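# Reseat a die set's upper plate onto its pillars

## Task

Set the die set's upper plate back on its guide pillars with the punch facing downward, then slide it down until fully seated. Nothing may touch the punch. The task fails if either half of the die set drops, if its middle sags in a grip by more than about a fingernail's width (roughly 1 cm), or if it is set down hard. It also fails if the upper plate, gripped or free, travels that distance down the pillars faster than about a pen's length (roughly 15 cm) per second. Small sags accumulate until that half is placed and released.

## Robot and tools

Robot: two Doosan M1013 six-joint arms, left_arm and right_arm, each with a Robotiq 140 two-finger gripper and a wrist camera. The left gripper's fingers can fold at a hinge: a grip on the outer quarter of the pads behaves normally, but nearer the palm the fingers may wrap, holding a narrow part loosely or squeezing a wide one too hard, and a fingertip pushed into a surface folds with little resistance. The right gripper's fingers are rigid. The gripper's fingers point along its +z; they open and close along its y.

Frames: the scene frame has its origin at table height midway between the arms, +z up, +x out over the table, left_arm on +y. Bases: left_arm at (-0.090, +0.650, 0) m, unrotated; right_arm at (-0.072, -0.577, 0) m, quat_wxyz (+1.000, 0, 0, -0.023). Each arm's end_effector_position, quaternion, velocities and wrist-camera pose are in that arm's own base frame; cam_low and the table are in the scene frame. end_effector_position is the point between the pads when closed; fingertips extend about 33 mm past it (9 mm when fully open). Printed poses may be off by a few centimetres.

The row: every command row has 18 numbers. First left_arm's 9, then right_arm's 9. Each arm's 9 are six absolute joint target angles in radians, in this order: forearm roll (joint_4), elbow (joint_3), wrist pitch (joint_5), wrist roll (joint_6), shoulder (joint_2), waist (joint_1); then gripper position, force_limit, speed, each from -1 to 1. Ranges: elbow -2.792 to 2.792, all other joints -6.283 to 6.283. Targets just beyond a limit are clipped and reported as "joint sent to its limit"; ones further out are refused. To keep an arm or gripper unchanged, resend its current Joint targets and last gripper numbers (0 is a real command, not a blank).

Gripper numbers: position +1 is fully open (140 mm), pads meet near -0.8, -1 closes until blocked. force_limit sets pad pressure (about 14 N at -1, 40 N at 0, 58 N at +1 for a slow close); speed sets closing rate (about 30 mm/s at -1, 250 at +1); faster closes grip harder. Both default to +1. To tighten a held grip, raise force_limit and nudge position (e.g. -1 to -0.98); to loosen, open and reclose slowly.

Tools:
- execute_actions(actions, cameras): actions is a list of actions; each action is up to 15 rows, one per 1/30 s step, the last row held if fewer. An empty list returns full state and images.
- move(target, speed, blend, stop_force, zero, blocking, cameras): target is one 18-number row or a list of up to 15; joints are interpolated together, so the hand follows a curve and avoids nothing. speed is peak joint speed in rad/s, 0.01 to 3.92 (default 0.5), one value or one per target. blend (rad) rounds corners in a list; 0 stops at each. stop_force (N, 10 to 80, both arms) ends an arm's path when the estimated push against its motion exceeds that much over its zero; use a low speed for touching, and omit it when backing off. zero (default true) re-zeroes before the move. blocking=false returns after about 0.5 s while motion continues; a new move replaces it. Fingers in a list must match.
- wait(seconds 0 to 10, cameras): lets time pass holding commands.
- stop(cameras): brakes a running move.
- zoom_image(camera, region): camera is cam_low, cam_left_wrist or cam_right_wrist; region [x0, y0, x1, y1] in pixels, at most 504 by 504.
- clear_fault(arm): clears a reported torque or force fault on left_arm or right_arm.
- read_manual(section): licence texts only.
- finished_scene(scene): ends the current scene, given its number; irreversible.

Results: Joint positions, Joint velocities, Joint targets (what joints are driven toward) per arm in the joint order above; Tool commands; end_effector_position in metres; object_status (0 moving, 1 blocked while opening, 2 blocked while closing, meaning something is gripped, 3 reached position or pads met); position_measured in counts (3 open, ~75 is 100 mm, 139 is 60 mm, 200 is 20 mm, 230 pads touching). Flange force is along the gripper's axes and includes held weight; External joint torques estimate outside load per joint; "no reading" means no estimate. A move adds a "move:" line: done, off_target, moving, held or fault, possibly naming arms, plus limits=held. "joint command not followed" means the inter-arm clearance check altered commands. MOTOR HOT warns of overheating before a braked cool-down stop.

Avoid: net force of 144 N on an arm or joint torques over their limits (waist and shoulder 295, elbow 139, wrist joints 39.1 N m), which stop the arm until clear_fault; any pressing or gripping between the two arms; targets beyond a firm contact; dropping or slamming the die halves; letting a half sag more than ~1 cm in a grip or lowering the plate faster than ~15 cm/s; contact with the punch; anything leaving the table; long holds with arms outstretched.

Each tool is called after "Emit:" as name(argument=value, ...) on one line, values as JSON.

## Session

Emit:
execute_actions(actions=[])

Scene clock: 0.00 s.
left_arm: end_effector_position=(+0.6178, -0.7538, +0.2248) position_measured=3 object_status=3 end_effector_quat_wxyz=(-0.174, +0.750, +0.615, +0.169) | right_arm: end_effector_position=(+0.8034, -0.2029, +0.2836) position_measured=3 object_status=3 end_effector_quat_wxyz=(-0.289, +0.450, +0.663, +0.524)
Joint names: [forearm roll, elbow, wrist pitch, wrist roll, shoulder, waist]
Joint positions: left_arm=[0.321 0.433 2.049 -0.725 1.042 -1.015] | right_arm=[1.061 1.244 1.908 -1.06 0.748 -0.629]
Joint velocities: within noise
Joint torques (N m): no reading
External joint torques (N m): no reading
Flange force (N): no reading
Joint targets: left_arm=[0.321 0.433 2.049 -0.725 1.042 -1.015] | right_arm=[1.061 1.244 1.908 -1.060 0.748 -0.629]
Tool commands: left_gripper/position=+1.0 left_gripper/force_limit=+1.0 left_gripper/speed=+1.0 right_gripper/position=+1.0 right_gripper/force_limit=+1.0 right_gripper/speed=+1.0

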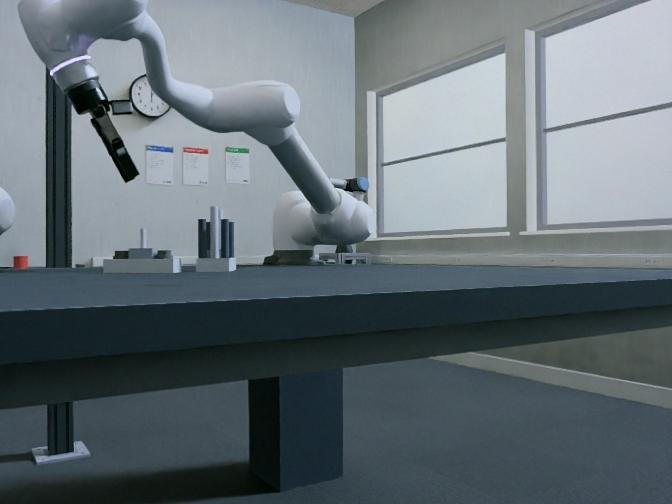

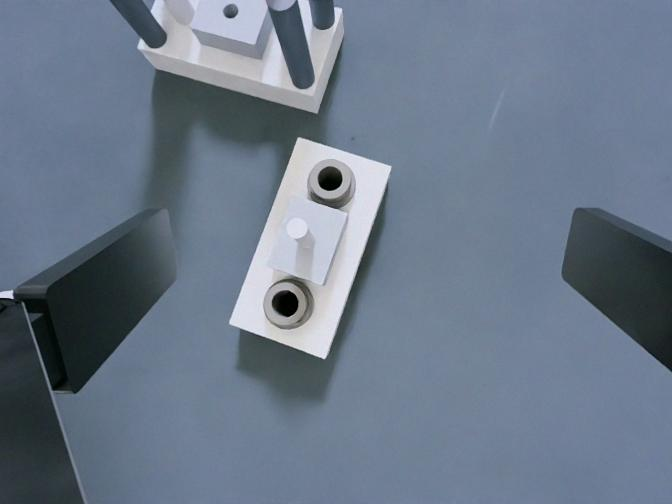

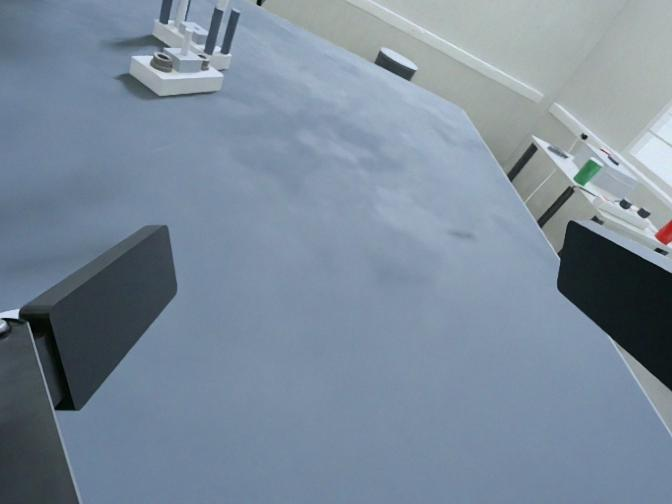

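Emit:
zoom_image(camera="cam_low", region=[80, 180, 260, 300])

Emit:
zoom_image(camera="cam_left_wrist", region=[80, 0, 430, 380])

Emit:
zoom_image(camera="cam_right_wrist", region=[100, 0, 300, 120])

Scaled by 2.800 from the camera's 672x504 image, which has a finer 960x720 frame.

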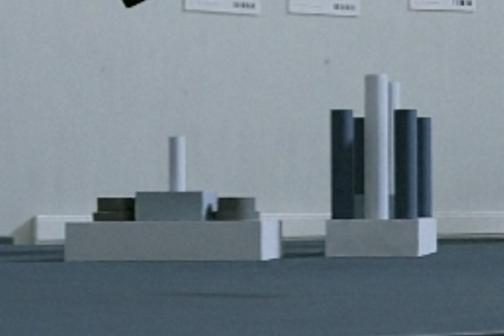

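Scaled by 1.326 from the camera's 672x504 image, which has a finer 960x720 frame.

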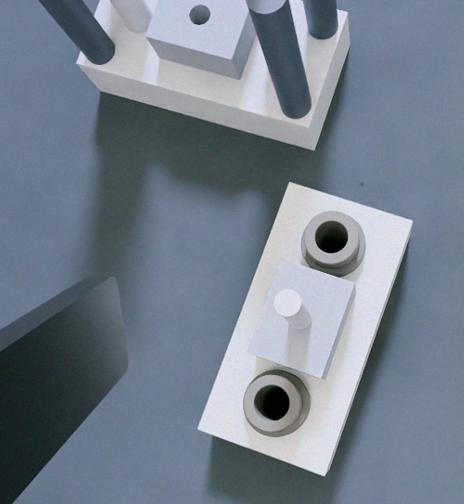

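Scaled by 2.520 from the camera's 672x504 image, which has a finer 960x720 frame.

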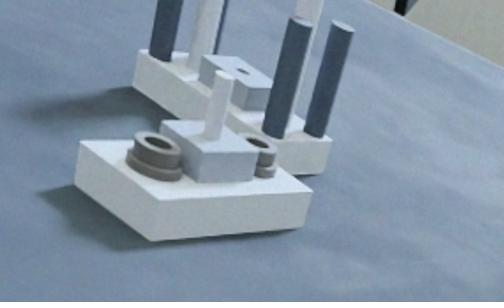

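Emit:
move(target=[0,0.8944,1.5671,-0.387,0.6801,-0.9066,1,-1,0,1.061,1.244,1.908,-1.06,0.748,-0.629,1,-1,0], speed=0.8, cameras=["cam_left_wrist"])

Scene clock: 159.70 s.
left_arm: end_effector_position=(+0.6121, -0.7259, +0.3000) position_measured=3 object_status=3 end_effector_quat_wxyz=(+0.000, +0.865, +0.502, +0.000) | right_arm: end_effector_position=(+0.8031, -0.2030, +0.2837) position_measured=3 object_status=3 end_effector_quat_wxyz=(-0.289, +0.450, +0.663, +0.523)
Joint names: [forearm roll, elbow, wrist pitch, wrist roll, shoulder, waist]
Joint positions: left_arm=[0 0.894 1.567 -0.387 0.68 -0.907] | right_arm=[1.061 1.244 1.908 -1.06 0.748 -0.629]
Joint torques (N m): left_arm=[4.27 -43.53 0.14 -0.07 -114.03 -0.34] | right_arm=[3.58 -37.85 1.42 -0.22 -110.23 -0.83]
External joint torques (N m): left_arm=[0.14 1.04 -0.12 0.07 5.58 0.13] | right_arm=[0.41 -0.88 0.04 0.24 0.54 0.63]
Flange force (N): left_arm=[-2.5 7.3 2.1] | right_arm=[-1.4 3.6 -1.1]
Joint targets: left_arm=[0.000 0.894 1.567 -0.387 0.680 -0.907] | right_arm=[1.061 1.244 1.908 -1.060 0.748 -0.629]
move: done
Images, in order (width x height): cam_left_wrist 672x504.

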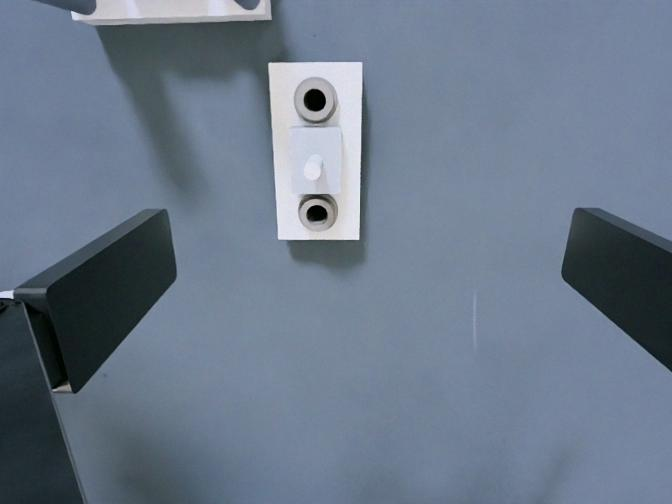

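Emit:
move(target=[0,1.2258,1.2706,-0.397,0.6452,-0.8967,1,-1,0,1.061,1.244,1.908,-1.06,0.748,-0.629,1,-1,0], speed=0.6, cameras=["cam_left_wrist","cam_right_wrist"])

Scene clock: 207.57 s.
left_arm: end_effector_position=(+0.5931, -0.6870, +0.1502) position_measured=3 object_status=3 end_effector_quat_wxyz=(+0.000, +0.860, +0.510, +0.000) | right_arm: end_effector_position=(+0.8031, -0.2030, +0.2837) position_measured=3 object_status=3 end_effector_quat_wxyz=(-0.289, +0.450, +0.663, +0.523)
Joint names: [forearm roll, elbow, wrist pitch, wrist roll, shoulder, waist]
Joint positions: left_arm=[0 1.226 1.271 -0.397 0.645 -0.897] | right_arm=[1.061 1.244 1.908 -1.06 0.748 -0.629]
Joint torques (N m): left_arm=[4.08 -40.97 0.15 -0.07 -108.8 -0.55] | right_arm=[3.49 -37.72 1.41 -0.23 -110.73 -1.12]
External joint torques (N m): left_arm=[0.13 0.57 -0.13 0.07 5.41 0.84] | right_arm=[0.47 -0.87 0.04 0.25 1.67 1.41]
Flange force (N): left_arm=[-1.6 7.1 3.5] | right_arm=[-2.9 5.1 -1.0]
Joint targets: left_arm=[0.000 1.226 1.271 -0.397 0.645 -0.897] | right_arm=[1.061 1.244 1.908 -1.060 0.748 -0.629]
move: done
Images, in order (width x height): cam_left_wrist 672x504, cam_right_wrist 672x504.

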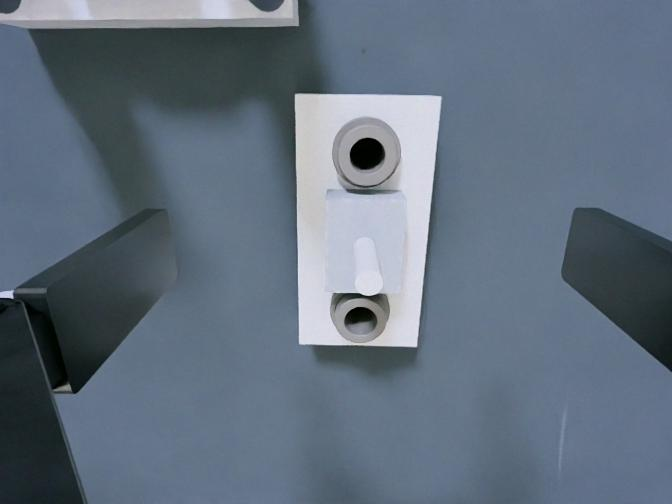

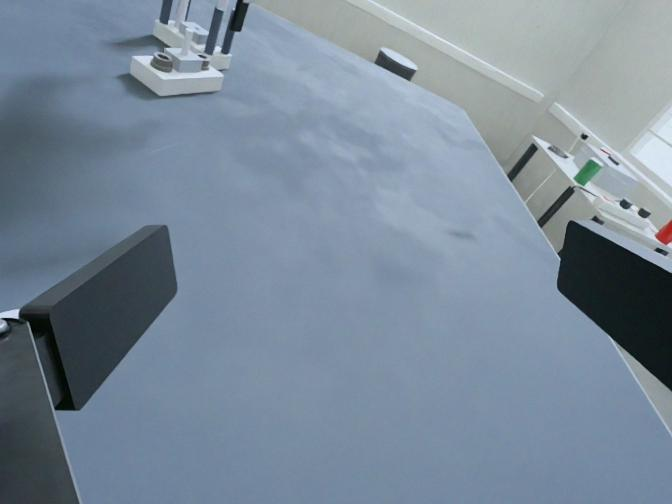

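Emit:
move(target=[0,1.3172,1.1101,-0.397,0.7143,-0.8967,1,-1,0,1.061,1.244,1.908,-1.06,0.748,-0.629,1,-1,0], speed=0.15, cameras=["cam_low","cam_left_wrist"])

Emit:
zoom_image(camera="cam_low", region=[60, 180, 240, 300])

Scene clock: 232.20 s.
left_arm: end_effector_position=(+0.5930, -0.6869, +0.0397) position_measured=3 object_status=3 end_effector_quat_wxyz=(+0.000, +0.860, +0.510, +0.000) | right_arm: end_effector_position=(+0.8031, -0.2030, +0.2837) position_measured=3 object_status=3 end_effector_quat_wxyz=(-0.289, +0.450, +0.663, +0.523)
Joint names: [forearm roll, elbow, wrist pitch, wrist roll, shoulder, waist]
Joint positions: left_arm=[0 1.317 1.11 -0.397 0.714 -0.897] | right_arm=[1.061 1.244 1.908 -1.06 0.748 -0.629]
Joint torques (N m): left_arm=[3.84 -38.85 0.16 -0.05 -111.72 -0.58] | right_arm=[3.56 -37.61 1.36 -0.32 -110.91 -0.86]
External joint torques (N m): left_arm=[0.09 1.01 -0.15 0.05 5.66 0.32] | right_arm=[0.44 -1.31 0.12 0.34 0.79 0.83]
Flange force (N): left_arm=[-1.6 5.3 5.1] | right_arm=[-2.0 5.2 -1.9]
Joint targets: left_arm=[0.000 1.317 1.110 -0.397 0.714 -0.897] | right_arm=[1.061 1.244 1.908 -1.060 0.748 -0.629]
move: done
Images, in order (width x height): cam_low 672x504, cam_left_wrist 672x504.

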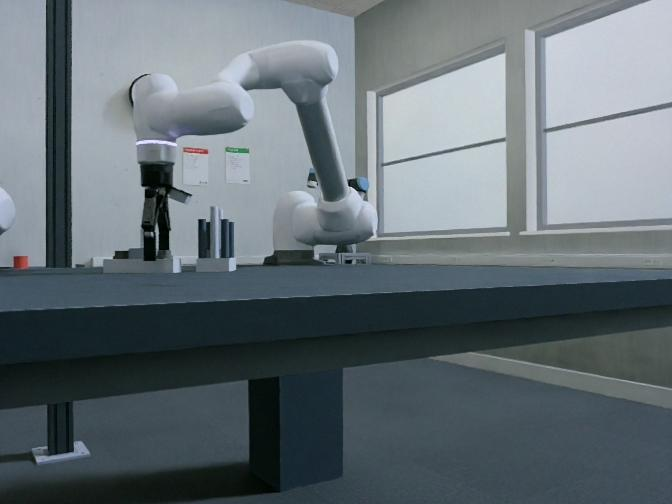

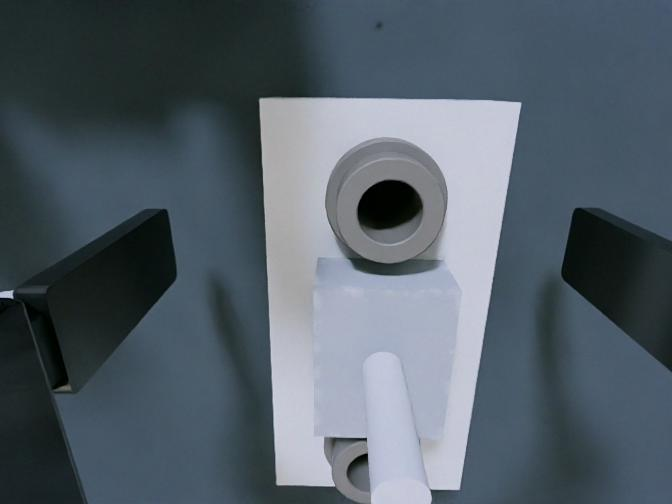

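Scaled by 2.800 from the camera's 672x504 image, which has a finer 960x720 frame.

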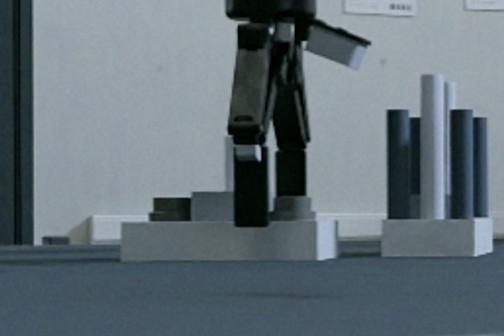

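Emit:
move(target=[[0,1.3019,1.1170,-0.395,0.7227,-0.8943,1,-1,0,1.061,1.244,1.908,-1.06,0.748,-0.629,1,-1,0],[0,1.3019,1.1170,-0.395,0.7227,-0.8943,-1,0.8,-1,1.061,1.244,1.908,-1.06,0.748,-0.629,1,-1,0]], speed=0.1, cameras=["cam_low","cam_left_wrist"])

Emit:
zoom_image(camera="cam_low", region=[60, 180, 240, 300])

Scene clock: 258.67 s.
left_arm: end_effector_position=(+0.5982, -0.6900, +0.0400) position_measured=110 object_status=0 end_effector_quat_wxyz=(+0.000, +0.860, +0.510, +0.000) | right_arm: end_effector_position=(+0.8031, -0.2030, +0.2837) position_measured=3 object_status=3 end_effector_quat_wxyz=(-0.289, +0.450, +0.663, +0.523)
Joint names: [forearm roll, elbow, wrist pitch, wrist roll, shoulder, waist]
Joint positions: left_arm=[0 1.302 1.117 -0.395 0.723 -0.894] | right_arm=[1.061 1.244 1.908 -1.06 0.748 -0.629]
Joint torques (N m): left_arm=[4.06 -30.45 -2.97 -0.66 -89.69 0.58] | right_arm=[3.57 -37.9 1.44 -0.17 -110.02 -1.4]
External joint torques (N m): left_arm=[-0.1 -7.71 2.98 0.66 -17.78 -0.64] | right_arm=[0.4 -0.66 0.02 0.19 0.83 1.47]
Flange force (N): left_arm=[0.7 -1.9 -22.3] | right_arm=[-1.6 3.8 -0.2]
Joint targets: left_arm=[0.000 1.302 1.117 -0.395 0.723 -0.894] | right_arm=[1.061 1.244 1.908 -1.060 0.748 -0.629]
move: done
Images, in order (width x height): cam_low 672x504, cam_left_wrist 672x504.

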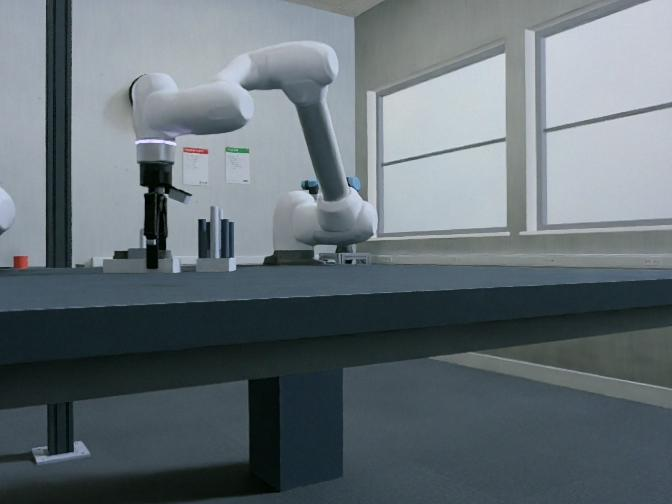

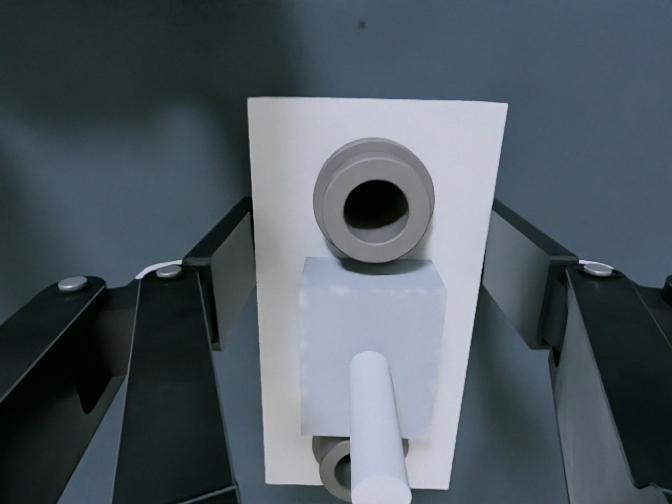

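Scaled by 2.800 from the camera's 672x504 image, which has a finer 960x720 frame.

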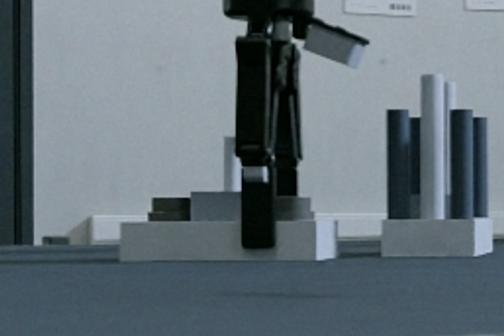

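Emit:
wait(seconds=1)

Scene clock: 264.83 s.
left_arm: end_effector_position=(+0.5982, -0.6899, +0.0399) position_measured=110 object_status=2 end_effector_quat_wxyz=(+0.000, +0.860, +0.510, +0.000) | right_arm: end_effector_position=(+0.8031, -0.2030, +0.2837) position_measured=3 object_status=3 end_effector_quat_wxyz=(-0.289, +0.450, +0.663, +0.523)
Joint names: [forearm roll, elbow, wrist pitch, wrist roll, shoulder, waist]
Joint positions: left_arm=[0 1.302 1.117 -0.395 0.723 -0.894] | right_arm=[1.061 1.244 1.908 -1.06 0.748 -0.629]
Joint torques (N m): left_arm=[4.04 -30.37 -2.99 -0.67 -89.72 0.57] | right_arm=[3.47 -37.97 1.46 -0.28 -110.33 -1.33]
External joint torques (N m): left_arm=[-0.14 -7.49 3 0.67 -16.71 -1.51] | right_arm=[0.5 -0.68 0 0.3 0.97 1.58]
Flange force (N): left_arm=[-0.5 -1.3 -21.4] | right_arm=[-1.8 4.3 -0.2]
Joint targets: left_arm=[0.000 1.302 1.117 -0.395 0.723 -0.894] | right_arm=[1.061 1.244 1.908 -1.060 0.748 -0.629]
Tool commands: left_gripper/position=-1.0 left_gripper/force_limit=+0.8 left_gripper/speed=-1.0 right_gripper/position=+1.0 right_gripper/force_limit=-1.0 right_gripper/speed=+0.0
wait: 1.00 s; at rest from the start

Emit:
move(target=[0,1.2100,1.2770,-0.395,0.6546,-0.8943,-1,0.8,-1,1.061,1.244,1.908,-1.06,0.748,-0.629,1,-1,0], speed=0.1, cameras=["cam_low","cam_left_wrist"])

Emit:
zoom_image(camera="cam_low", region=[60, 160, 240, 280])

Scene clock: 273.23 s.
left_arm: end_effector_position=(+0.5983, -0.6900, +0.1502) position_measured=110 object_status=2 end_effector_quat_wxyz=(+0.000, +0.860, +0.510, +0.000) | right_arm: end_effector_position=(+0.8031, -0.2030, +0.2837) position_measured=3 object_status=3 end_effector_quat_wxyz=(-0.289, +0.450, +0.663, +0.523)
Joint names: [forearm roll, elbow, wrist pitch, wrist roll, shoulder, waist]
Joint positions: left_arm=[0 1.21 1.277 -0.395 0.654 -0.894] | right_arm=[1.061 1.244 1.908 -1.06 0.748 -0.629]
Joint torques (N m): left_arm=[3.62 -51.49 -0.03 -0.07 -126.27 -0.58] | right_arm=[3.52 -37.7 1.45 -0.21 -110.05 -1.29]
External joint torques (N m): left_arm=[0.58 10.94 0.04 0.07 22.06 0.33] | right_arm=[0.49 -1.13 0.02 0.23 0.27 0.8]
Flange force (N): left_arm=[-1.6 5.5 22.1] | right_arm=[-1.2 4.2 -1.2]
Joint targets: left_arm=[0.000 1.210 1.277 -0.395 0.655 -0.894] | right_arm=[1.061 1.244 1.908 -1.060 0.748 -0.629]
move: done
Images, in order (width x height): cam_low 672x504, cam_left_wrist 672x504.

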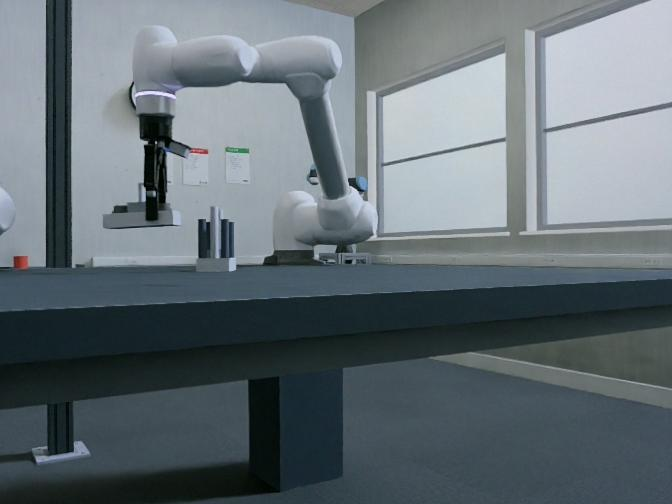

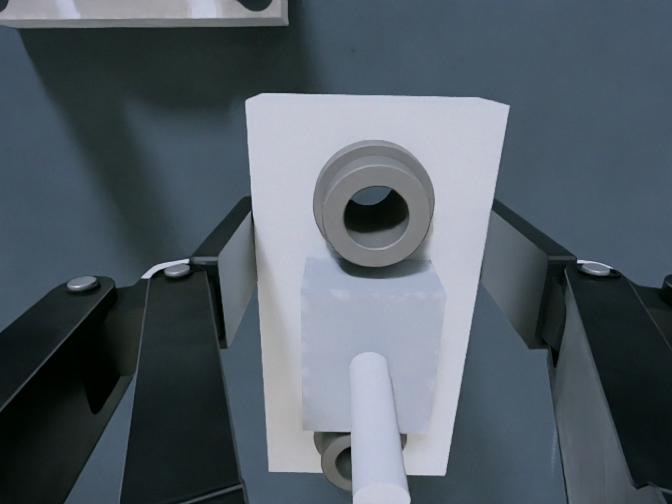

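Scaled by 2.800 from the camera's 672x504 image, which has a finer 960x720 frame.

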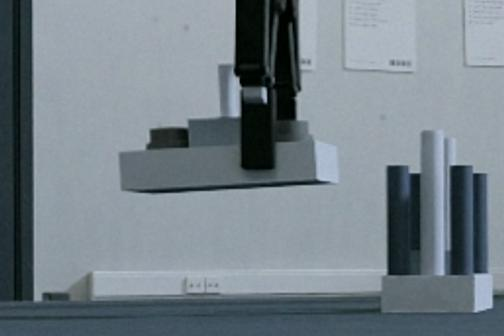

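Emit:
move(target=[[0,1.2100,1.2770,-0.395,0.6546,-0.8943,-1,0.8,-1,0,2.5598,-0.3851,1.5708,-0.6039,-0.629,1,-1,0],[0,2.3875,-0.4061,1.5708,-0.4106,-1.6124,-1,0.8,-1,0,2.5598,-0.3851,1.5708,-0.6039,-0.629,1,-1,0]], speed=[1.0,0.5], cameras=["cam_low","cam_left_wrist"])

Emit:
move(target=[0,2.3875,-0.4061,1.5708,-0.4106,-1.6124,-1,0.8,-1,0,2.5598,-0.3851,1.5708,-0.6039,1.5752,1,-1,0], speed=0.8, cameras=["all"])

Scene clock: 354.80 s.
left_arm: end_effector_position=(+0.0096, -0.5995, +0.5002) position_measured=110 object_status=2 end_effector_quat_wxyz=(+0.510, +0.489, -0.510, +0.490) | right_arm: end_effector_position=(+0.4234, -0.2654, +0.4528) position_measured=3 object_status=3 end_effector_quat_wxyz=(+0.219, +0.672, -0.219, +0.672)
Joint names: [forearm roll, elbow, wrist pitch, wrist roll, shoulder, waist]
Joint positions: left_arm=[0 2.387 -0.406 1.571 -0.411 -1.612] | right_arm=[0 2.56 -0.385 1.571 -0.604 -0.629]
Joint torques (N m): left_arm=[3.89 -59.06 -9.27 -0.14 -13.98 -0.39] | right_arm=[3.54 -40.94 -2.7 -0.31 15.55 -0.57]
External joint torques (N m): left_arm=[0.1 17.46 6.5 0.14 14.38 0.25] | right_arm=[0.48 -0.84 -0.02 0.31 1.49 0.57]
Flange force (N): left_arm=[0.0 0.0 0.0] | right_arm=[0.0 0.0 0.0]
Joint targets: left_arm=[0.000 2.388 -0.406 1.571 -0.411 -1.612] | right_arm=[0.000 2.560 -0.385 1.571 -0.604 -0.629]
move: done
Images, in order (width x height): cam_low 672x504, cam_left_wrist 672x504.

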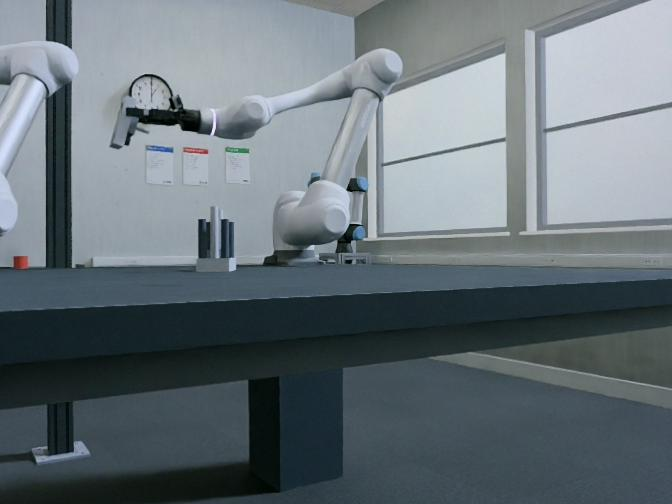

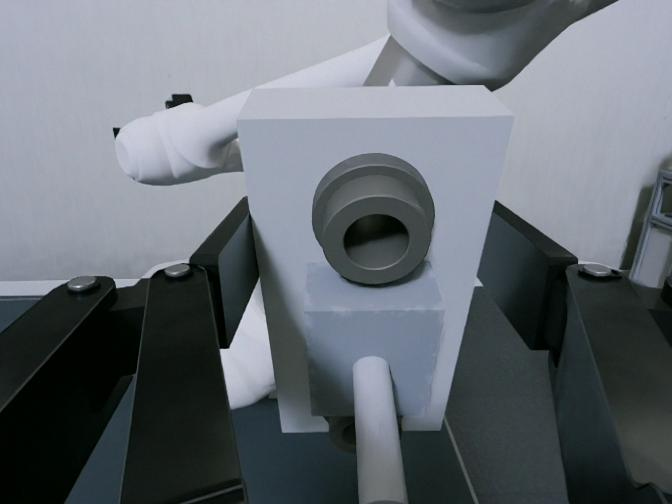

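Scene clock: 358.03 s.
left_arm: end_effector_position=(+0.0096, -0.5995, +0.5001) position_measured=110 object_status=2 end_effector_quat_wxyz=(+0.510, +0.489, -0.510, +0.489) | right_arm: end_effector_position=(-0.0367, +0.4984, +0.4528) position_measured=3 object_status=3 end_effector_quat_wxyz=(+0.501, -0.499, -0.501, -0.499)
Joint names: [forearm roll, elbow, wrist pitch, wrist roll, shoulder, waist]
Joint positions: left_arm=[0 2.388 -0.406 1.571 -0.411 -1.612] | right_arm=[0 2.56 -0.385 1.571 -0.604 1.575]
Joint torques (N m): left_arm=[3.88 -58.93 -9.31 -0.05 -13.88 -0.56] | right_arm=[3.55 -40.61 -2.77 -0.29 16.17 -0.37]
External joint torques (N m): left_arm=[0.1 17.37 6.55 0.05 14.24 0.6] | right_arm=[0.46 -1.23 0.04 0.29 0.97 0.44]
Flange force (N): left_arm=[0.0 0.0 0.0] | right_arm=[0.0 0.0 0.0]
Joint targets: left_arm=[0.000 2.388 -0.406 1.571 -0.411 -1.612] | right_arm=[0.000 2.560 -0.385 1.571 -0.604 1.575]
move: done

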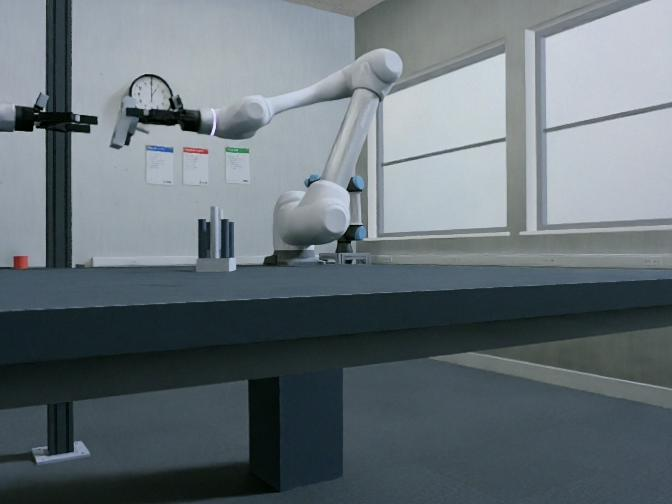

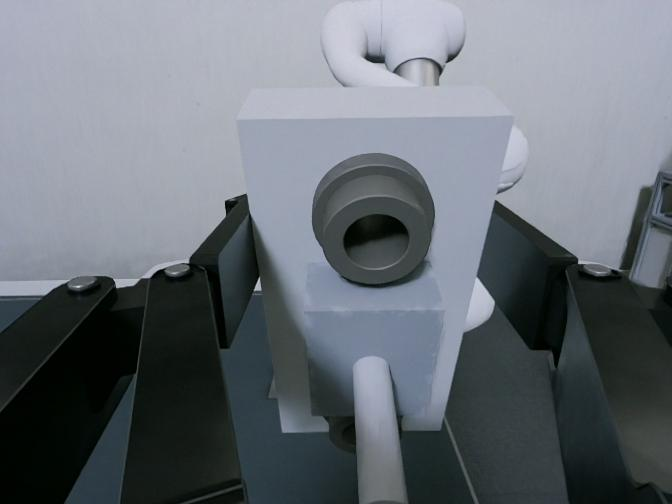

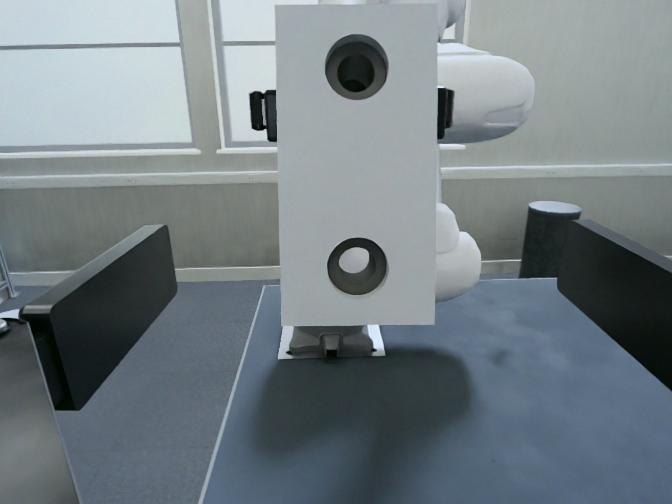

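Emit:
zoom_image(camera="cam_low", region=[30, 70, 210, 170])

Scaled by 2.800 from the camera's 672x504 image, which has a finer 960x720 frame.

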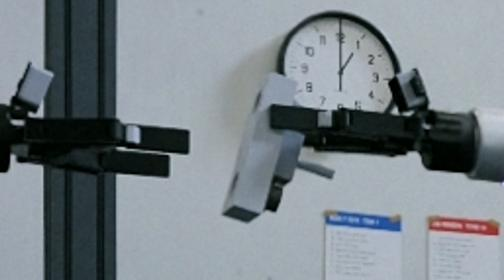

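Emit:
move(target=[[0,2.3875,-0.4061,1.5708,-0.4106,-1.6124,-1,0.8,-1,0,2.373,0.0825,1.5708,-0.6205,1.5752,1,-1,0],[0,2.3875,-0.4061,1.5708,-0.4106,-1.6124,-1,0.8,-1,0,2.3347,-0.0617,1.5708,-0.438,1.5752,1,-1,0]], speed=[0.5,0.12], cameras=["cam_low","cam_right_wrist","cam_left_wrist"])

Emit:
zoom_image(camera="cam_low", region=[30, 70, 210, 170])

Scene clock: 405.80 s.
left_arm: end_effector_position=(+0.0096, -0.5995, +0.5001) position_measured=110 object_status=2 end_effector_quat_wxyz=(+0.510, +0.489, -0.510, +0.489) | right_arm: end_effector_position=(-0.0371, +0.5875, +0.4481) position_measured=3 object_status=3 end_effector_quat_wxyz=(-0.431, +0.560, +0.563, +0.429)
Joint names: [forearm roll, elbow, wrist pitch, wrist roll, shoulder, waist]
Joint positions: left_arm=[0 2.388 -0.406 1.571 -0.411 -1.612] | right_arm=[0 2.335 -0.062 1.571 -0.438 1.575]
Joint torques (N m): left_arm=[3.89 -58.92 -9.3 -0.1 -13.94 -0.63] | right_arm=[3.64 -41.84 -2.59 -0.28 -0.01 -0.84]
External joint torques (N m): left_arm=[0.11 17.32 6.53 0.1 14.36 0.38] | right_arm=[0.47 -0.81 -0.06 0.28 1.16 0.91]
Flange force (N): left_arm=[0.0 0.0 0.0] | right_arm=[0.0 0.0 0.0]
Joint targets: left_arm=[0.000 2.388 -0.406 1.571 -0.411 -1.612] | right_arm=[0.000 2.335 -0.062 1.571 -0.438 1.575]
move: done

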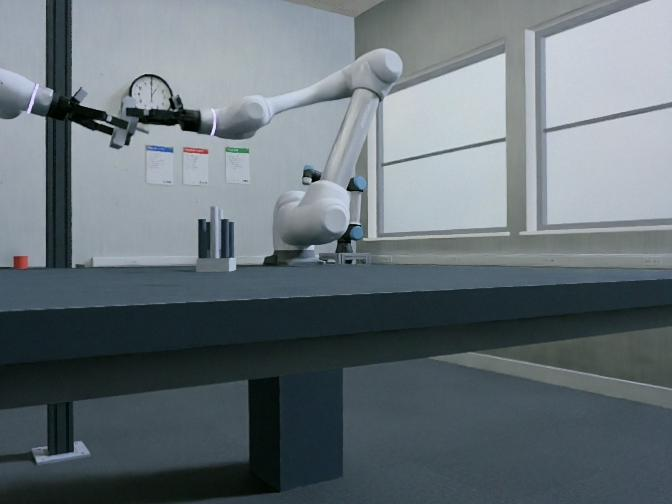

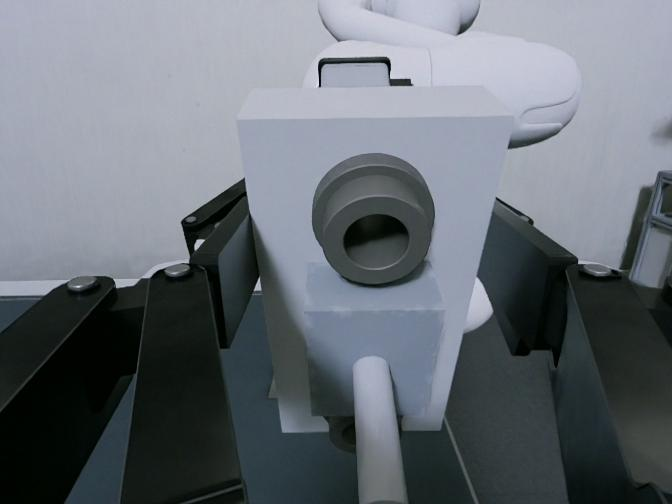

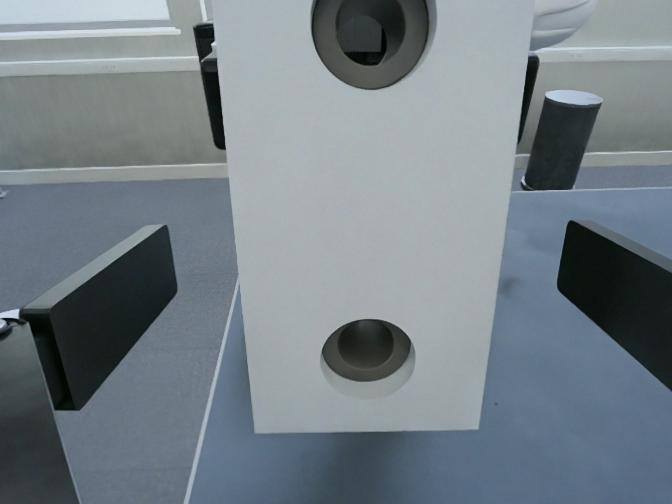

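Scaled by 2.800 from the camera's 672x504 image, which has a finer 960x720 frame.

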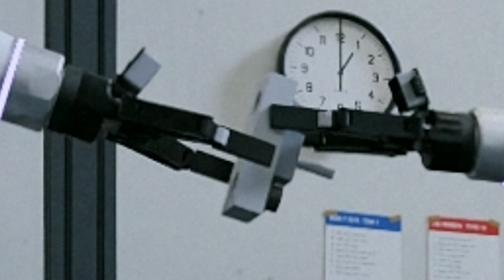

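Emit:
move(target=[0,2.3875,-0.4061,1.5708,-0.4106,-1.6124,-1,0.8,-1,0,2.3347,-0.0617,1.5708,-0.438,1.5752,-1,-1,-1], speed=0.12)

Emit:
wait(seconds=1.5, cameras=["cam_low","cam_right_wrist","cam_left_wrist"])

Emit:
zoom_image(camera="cam_low", region=[30, 70, 210, 170])

Scene clock: 422.60 s.
left_arm: end_effector_position=(+0.0096, -0.5995, +0.5001) position_measured=110 object_status=2 end_effector_quat_wxyz=(+0.510, +0.489, -0.510, +0.490) | right_arm: end_effector_position=(-0.0371, +0.5874, +0.4482) position_measured=108 object_status=0 end_effector_quat_wxyz=(-0.431, +0.560, +0.563, +0.429)
Joint names: [forearm roll, elbow, wrist pitch, wrist roll, shoulder, waist]
Joint positions: left_arm=[0 2.388 -0.406 1.571 -0.411 -1.612] | right_arm=[0 2.335 -0.062 1.571 -0.438 1.575]
Joint torques (N m): left_arm=[5.81 -59.76 -9.11 -1.11 -10.38 -14.62] | right_arm=[4.27 -44.7 -3.72 -0.14 1.58 -13.59]
External joint torques (N m): left_arm=[-1.83 18.16 6.33 1.11 10.45 14.63] | right_arm=[-0.19 2.25 1.05 0.14 0.39 13.43]
Flange force (N): left_arm=[0.0 0.0 0.0] | right_arm=[0.0 0.0 0.0]
Joint targets: left_arm=[0.000 2.388 -0.406 1.571 -0.411 -1.612] | right_arm=[0.000 2.335 -0.062 1.571 -0.438 1.575]
move: done

Scene clock: 424.10 s.
left_arm: end_effector_position=(+0.0096, -0.5995, +0.5001) position_measured=110 object_status=2 end_effector_quat_wxyz=(+0.510, +0.489, -0.510, +0.489) | right_arm: end_effector_position=(-0.0371, +0.5874, +0.4482) position_measured=108 object_status=2 end_effector_quat_wxyz=(-0.431, +0.560, +0.563, +0.429)
Joint names: [forearm roll, elbow, wrist pitch, wrist roll, shoulder, waist]
Joint positions: left_arm=[0 2.388 -0.406 1.571 -0.411 -1.612] | right_arm=[0 2.335 -0.062 1.571 -0.438 1.575]
Joint torques (N m): left_arm=[5.79 -59.79 -9.13 -1.13 -10.69 -14.42] | right_arm=[4.27 -44.9 -3.75 -0.19 1.25 -14.14]
External joint torques (N m): left_arm=[-1.81 18.18 6.36 1.13 10.7 14.37] | right_arm=[-0.17 2.28 1.07 0.19 0.15 14.17]
Flange force (N): left_arm=[0.0 0.0 0.0] | right_arm=[0.0 0.0 0.0]
Joint targets: left_arm=[0.000 2.388 -0.406 1.571 -0.411 -1.612] | right_arm=[0.000 2.335 -0.062 1.571 -0.438 1.575]
Tool commands: left_gripper/position=-1.0 left_gripper/force_limit=+0.8 left_gripper/speed=-1.0 right_gripper/position=-1.0 right_gripper/force_limit=-1.0 right_gripper/speed=-1.0
wait: 1.50 s; at rest by 0.17 s

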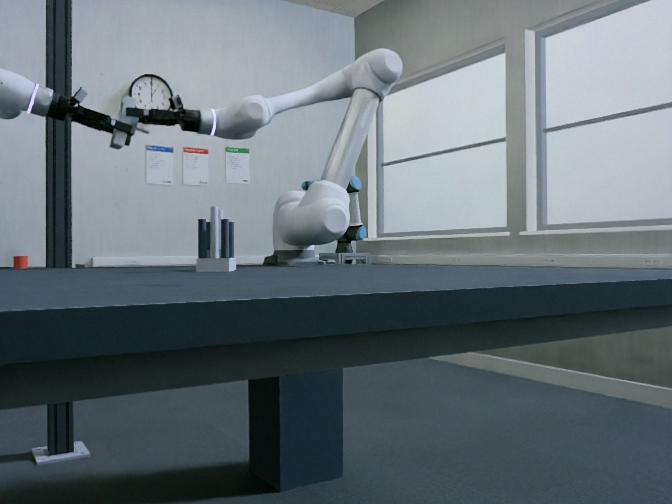

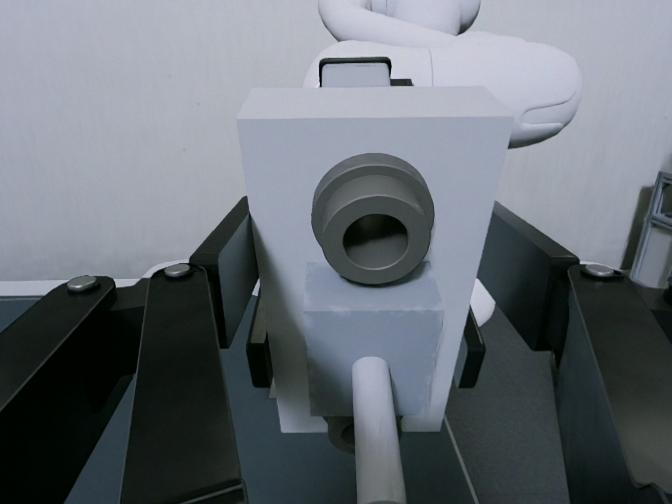

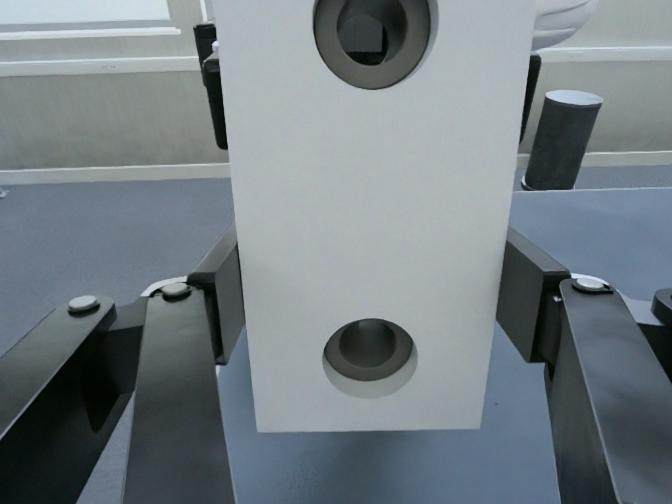

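Scaled by 2.800 from the camera's 672x504 image, which has a finer 960x720 frame.

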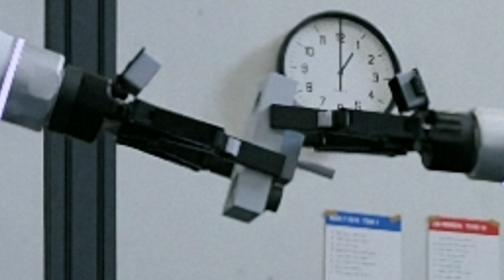

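Emit:
move(target=[0,2.3875,-0.4061,1.5708,-0.4106,-1.6124,-1,0.8,-1,0,2.3347,-0.0617,1.5708,-0.438,1.5772,-1,-1,-1], speed=0.05)

Scene clock: 434.00 s.
left_arm: end_effector_position=(+0.0095, -0.5995, +0.5001) position_measured=110 object_status=2 end_effector_quat_wxyz=(+0.510, +0.489, -0.510, +0.489) | right_arm: end_effector_position=(-0.0382, +0.5874, +0.4482) position_measured=108 object_status=2 end_effector_quat_wxyz=(-0.431, +0.560, +0.563, +0.428)
Joint names: [forearm roll, elbow, wrist pitch, wrist roll, shoulder, waist]
Joint positions: left_arm=[0 2.388 -0.406 1.571 -0.411 -1.612] | right_arm=[0 2.335 -0.062 1.571 -0.438 1.577]
Joint torques (N m): left_arm=[2.49 -59.6 -9.07 -0.11 -11.33 5.87] | right_arm=[2.71 -43.62 -3.21 -0.84 1.43 5.08]
External joint torques (N m): left_arm=[1.49 17.98 6.29 0.11 11.21 -5.8] | right_arm=[1.39 0.97 0.52 0.84 0.15 -5.13]
Flange force (N): left_arm=[0.0 0.0 0.0] | right_arm=[0.0 0.0 0.0]
Joint targets: left_arm=[0.000 2.388 -0.406 1.571 -0.411 -1.612] | right_arm=[0.000 2.335 -0.062 1.571 -0.438 1.577]
move: done

Emit:
move(target=[[0,2.3875,-0.4061,1.5708,-0.4106,-1.6124,-1,0.8,-1,0,2.3347,-0.0617,1.5708,-0.438,1.5767,-1,-1,-1],[0,2.3875,-0.4061,1.5708,-0.4106,-1.6124,-1,0.8,-1,0,2.3347,-0.0617,1.5708,-0.438,1.5767,-0.98,1,-1]], speed=0.05)

Emit:
wait(seconds=1.5)

Scene clock: 445.17 s.
left_arm: end_effector_position=(+0.0096, -0.5995, +0.5001) position_measured=110 object_status=2 end_effector_quat_wxyz=(+0.510, +0.489, -0.510, +0.489) | right_arm: end_effector_position=(-0.0383, +0.5874, +0.4482) position_measured=111 object_status=0 end_effector_quat_wxyz=(-0.431, +0.560, +0.563, +0.428)
Joint names: [forearm roll, elbow, wrist pitch, wrist roll, shoulder, waist]
Joint positions: left_arm=[0 2.388 -0.406 1.571 -0.411 -1.612] | right_arm=[0 2.335 -0.062 1.571 -0.438 1.577]
Joint torques (N m): left_arm=[1.51 -60.71 -9.04 -0.2 -8.93 9.16] | right_arm=[2.54 -45.58 -3.81 -1.2 3.43 7.43]
External joint torques (N m): left_arm=[2.48 19.07 6.26 0.2 9 -9.24] | right_arm=[1.56 2.99 1.13 1.2 -1.72 -7.44]
Flange force (N): left_arm=[0.0 0.0 0.0] | right_arm=[0.0 0.0 0.0]
Joint targets: left_arm=[0.000 2.388 -0.406 1.571 -0.411 -1.612] | right_arm=[0.000 2.335 -0.062 1.571 -0.438 1.577]
move: done

Scene clock: 446.67 s.
left_arm: end_effector_position=(+0.0096, -0.5995, +0.5001) position_measured=110 object_status=2 end_effector_quat_wxyz=(+0.510, +0.489, -0.510, +0.489) | right_arm: end_effector_position=(-0.0383, +0.5874, +0.4482) position_measured=111 object_status=2 end_effector_quat_wxyz=(-0.431, +0.560, +0.563, +0.428)
Joint names: [forearm roll, elbow, wrist pitch, wrist roll, shoulder, waist]
Joint positions: left_arm=[0 2.388 -0.406 1.571 -0.411 -1.612] | right_arm=[0 2.335 -0.062 1.571 -0.438 1.577]
Joint torques (N m): left_arm=[1.51 -60.74 -9.06 -0.2 -8.97 9.41] | right_arm=[2.45 -45.79 -3.98 -1.11 3.22 6.98]
External joint torques (N m): left_arm=[2.48 19.07 6.28 0.2 8.61 -9.31] | right_arm=[1.65 3.16 1.3 1.11 -1.6 -7.03]
Flange force (N): left_arm=[0.0 0.0 0.0] | right_arm=[0.0 0.0 0.0]
Joint targets: left_arm=[0.000 2.388 -0.406 1.571 -0.411 -1.612] | right_arm=[0.000 2.335 -0.062 1.571 -0.438 1.577]
Tool commands: left_gripper/position=-1.0 left_gripper/force_limit=+0.8 left_gripper/speed=-1.0 right_gripper/position=-0.98 right_gripper/force_limit=+1.0 right_gripper/speed=-1.0
wait: 1.50 s; at rest by 0.17 s

Emit:
move(target=[[0,2.3875,-0.4061,1.5708,-0.4106,-1.6124,-1,0.8,-1,0,2.3347,-0.0617,1.5708,-0.438,1.5767,0.45,1,-1],[0,2.3875,-0.4061,1.5708,-0.4106,-1.6124,-1,0.8,-1,0,2.3347,-0.0617,1.5708,-0.438,1.5767,-1,1,0.3]], speed=0.05)

Emit:
wait(seconds=1.5, cameras=["cam_low","cam_right_wrist"])

Scene clock: 471.93 s.
left_arm: end_effector_position=(+0.0095, -0.5995, +0.5001) position_measured=110 object_status=2 end_effector_quat_wxyz=(+0.510, +0.489, -0.510, +0.489) | right_arm: end_effector_position=(-0.0382, +0.5874, +0.4482) position_measured=112 object_status=2 end_effector_quat_wxyz=(-0.431, +0.560, +0.563, +0.428)
Joint names: [forearm roll, elbow, wrist pitch, wrist roll, shoulder, waist]
Joint positions: left_arm=[0 2.387 -0.406 1.571 -0.411 -1.612] | right_arm=[0 2.335 -0.062 1.571 -0.438 1.577]
Joint torques (N m): left_arm=[2.36 -62.72 -9.37 0.07 -7.73 6.52] | right_arm=[3.14 -46.4 -3.98 -0.65 5.72 4.92]
External joint torques (N m): left_arm=[1.63 21.14 6.6 -0.07 7.89 -6.41] | right_arm=[0.97 3.68 1.28 0.65 -4.75 -4.82]
Flange force (N): left_arm=[0.0 0.0 0.0] | right_arm=[0.0 0.0 0.0]
Joint targets: left_arm=[0.000 2.388 -0.406 1.571 -0.411 -1.612] | right_arm=[0.000 2.335 -0.062 1.571 -0.438 1.577]
move: done

Scene clock: 473.43 s.
left_arm: end_effector_position=(+0.0096, -0.5995, +0.5001) position_measured=110 object_status=2 end_effector_quat_wxyz=(+0.510, +0.489, -0.510, +0.489) | right_arm: end_effector_position=(-0.0383, +0.5874, +0.4482) position_measured=112 object_status=2 end_effector_quat_wxyz=(-0.431, +0.560, +0.563, +0.428)
Joint names: [forearm roll, elbow, wrist pitch, wrist roll, shoulder, waist]
Joint positions: left_arm=[0 2.387 -0.406 1.571 -0.411 -1.612] | right_arm=[0 2.335 -0.062 1.571 -0.438 1.577]
Joint torques (N m): left_arm=[2.1 -62.71 -9.44 0.13 -7.69 7.79] | right_arm=[2.99 -46.48 -3.91 -0.65 5.05 5.53]
External joint torques (N m): left_arm=[1.89 21.12 6.67 -0.13 7.99 -7.95] | right_arm=[1.11 3.86 1.22 0.65 -3.68 -5.43]
Flange force (N): left_arm=[0.0 0.0 0.0] | right_arm=[0.0 0.0 0.0]
Joint targets: left_arm=[0.000 2.388 -0.406 1.571 -0.411 -1.612] | right_arm=[0.000 2.335 -0.062 1.571 -0.438 1.577]
Tool commands: left_gripper/position=-1.0 left_gripper/force_limit=+0.8 left_gripper/speed=-1.0 right_gripper/position=-1.0 right_gripper/force_limit=+1.0 right_gripper/speed=+0.3
wait: 1.50 s; at rest by 0.17 s
Images, in order (width x height): cam_low 672x504, cam_right_wrist 672x504.

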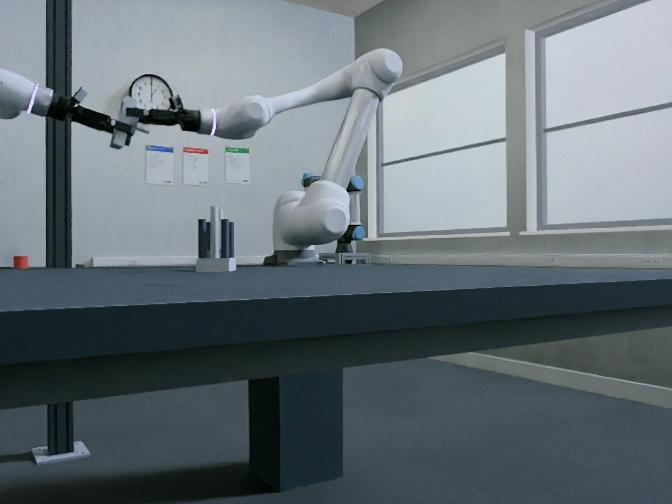

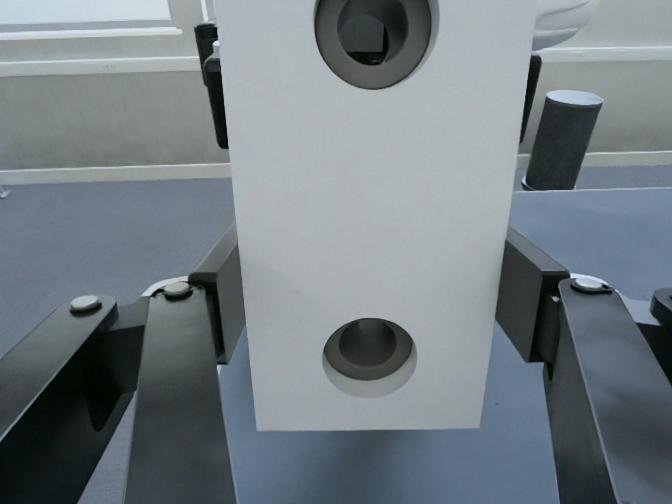

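Emit:
move(target=[[0,2.3875,-0.4061,1.5708,-0.4106,-1.6124,1,-1,-1,0,2.3347,-0.0617,1.5708,-0.438,1.5767,-1,1,0.3],[0,2.4805,-0.2741,1.5708,-0.6356,-1.6124,1,-1,-1,0,2.3347,-0.0617,1.5708,-0.438,1.5767,-1,1,0.3]], speed=0.15, cameras=["all"])

Emit:
zoom_image(camera="cam_low", region=[30, 70, 210, 170])

Scene clock: 492.83 s.
left_arm: end_effector_position=(+0.0136, -0.5036, +0.5001) position_measured=3 object_status=3 end_effector_quat_wxyz=(+0.510, +0.489, -0.510, +0.490) | right_arm: end_effector_position=(-0.0380, +0.5874, +0.4482) position_measured=112 object_status=2 end_effector_quat_wxyz=(-0.431, +0.560, +0.563, +0.429)
Joint names: [forearm roll, elbow, wrist pitch, wrist roll, shoulder, waist]
Joint positions: left_arm=[0 2.48 -0.274 1.571 -0.636 -1.612] | right_arm=[0 2.335 -0.062 1.571 -0.438 1.577]
Joint torques (N m): left_arm=[4.06 -44.8 -2.69 -0.05 16.76 -0.61] | right_arm=[3.64 -56.98 -8.65 -0.27 -10.57 -0.55]
External joint torques (N m): left_arm=[0.13 1.37 -0.03 0.05 2.12 0.41] | right_arm=[0.45 14.4 5.97 0.27 12.2 0.62]
Flange force (N): left_arm=[0.0 0.0 0.0] | right_arm=[0.0 0.0 0.0]
Joint targets: left_arm=[0.000 2.481 -0.274 1.571 -0.636 -1.612] | right_arm=[0.000 2.335 -0.062 1.571 -0.438 1.577]
move: done

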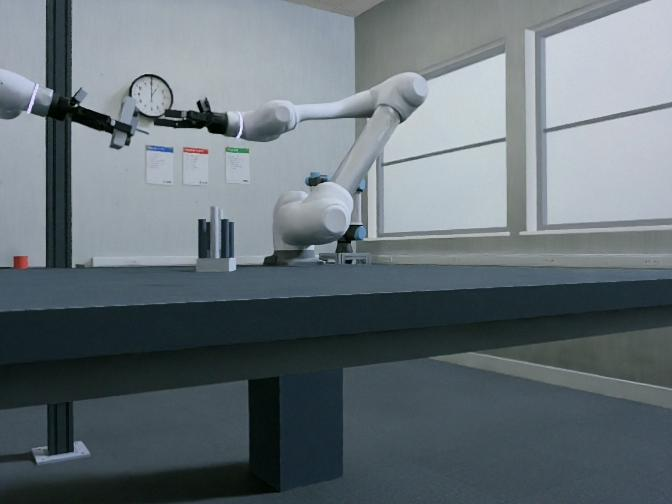

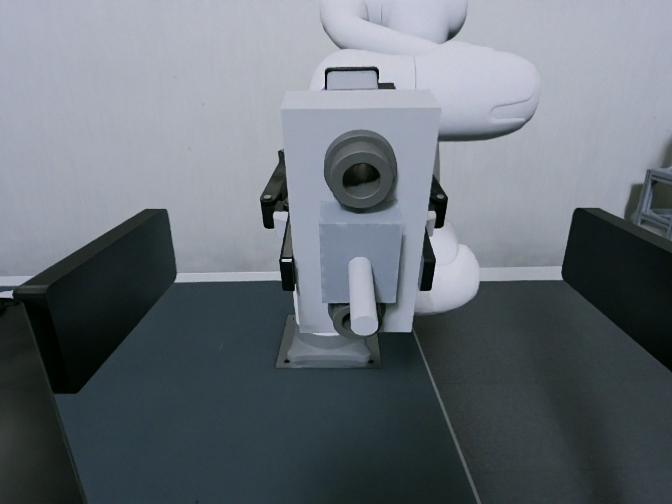

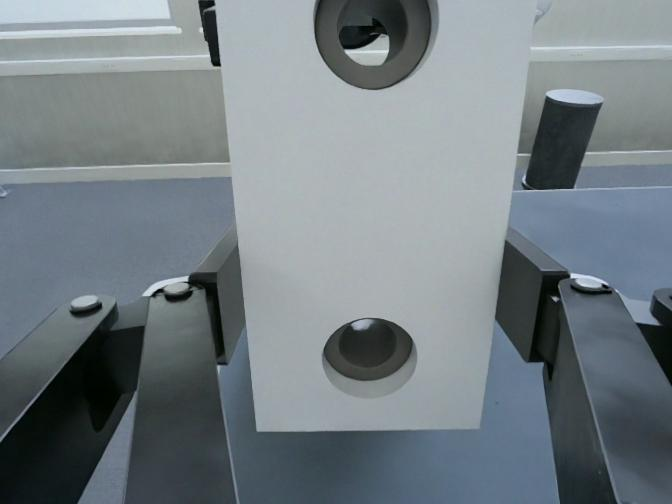

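Scaled by 2.800 from the camera's 672x504 image, which has a finer 960x720 frame.

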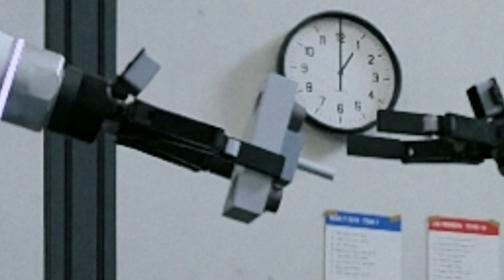

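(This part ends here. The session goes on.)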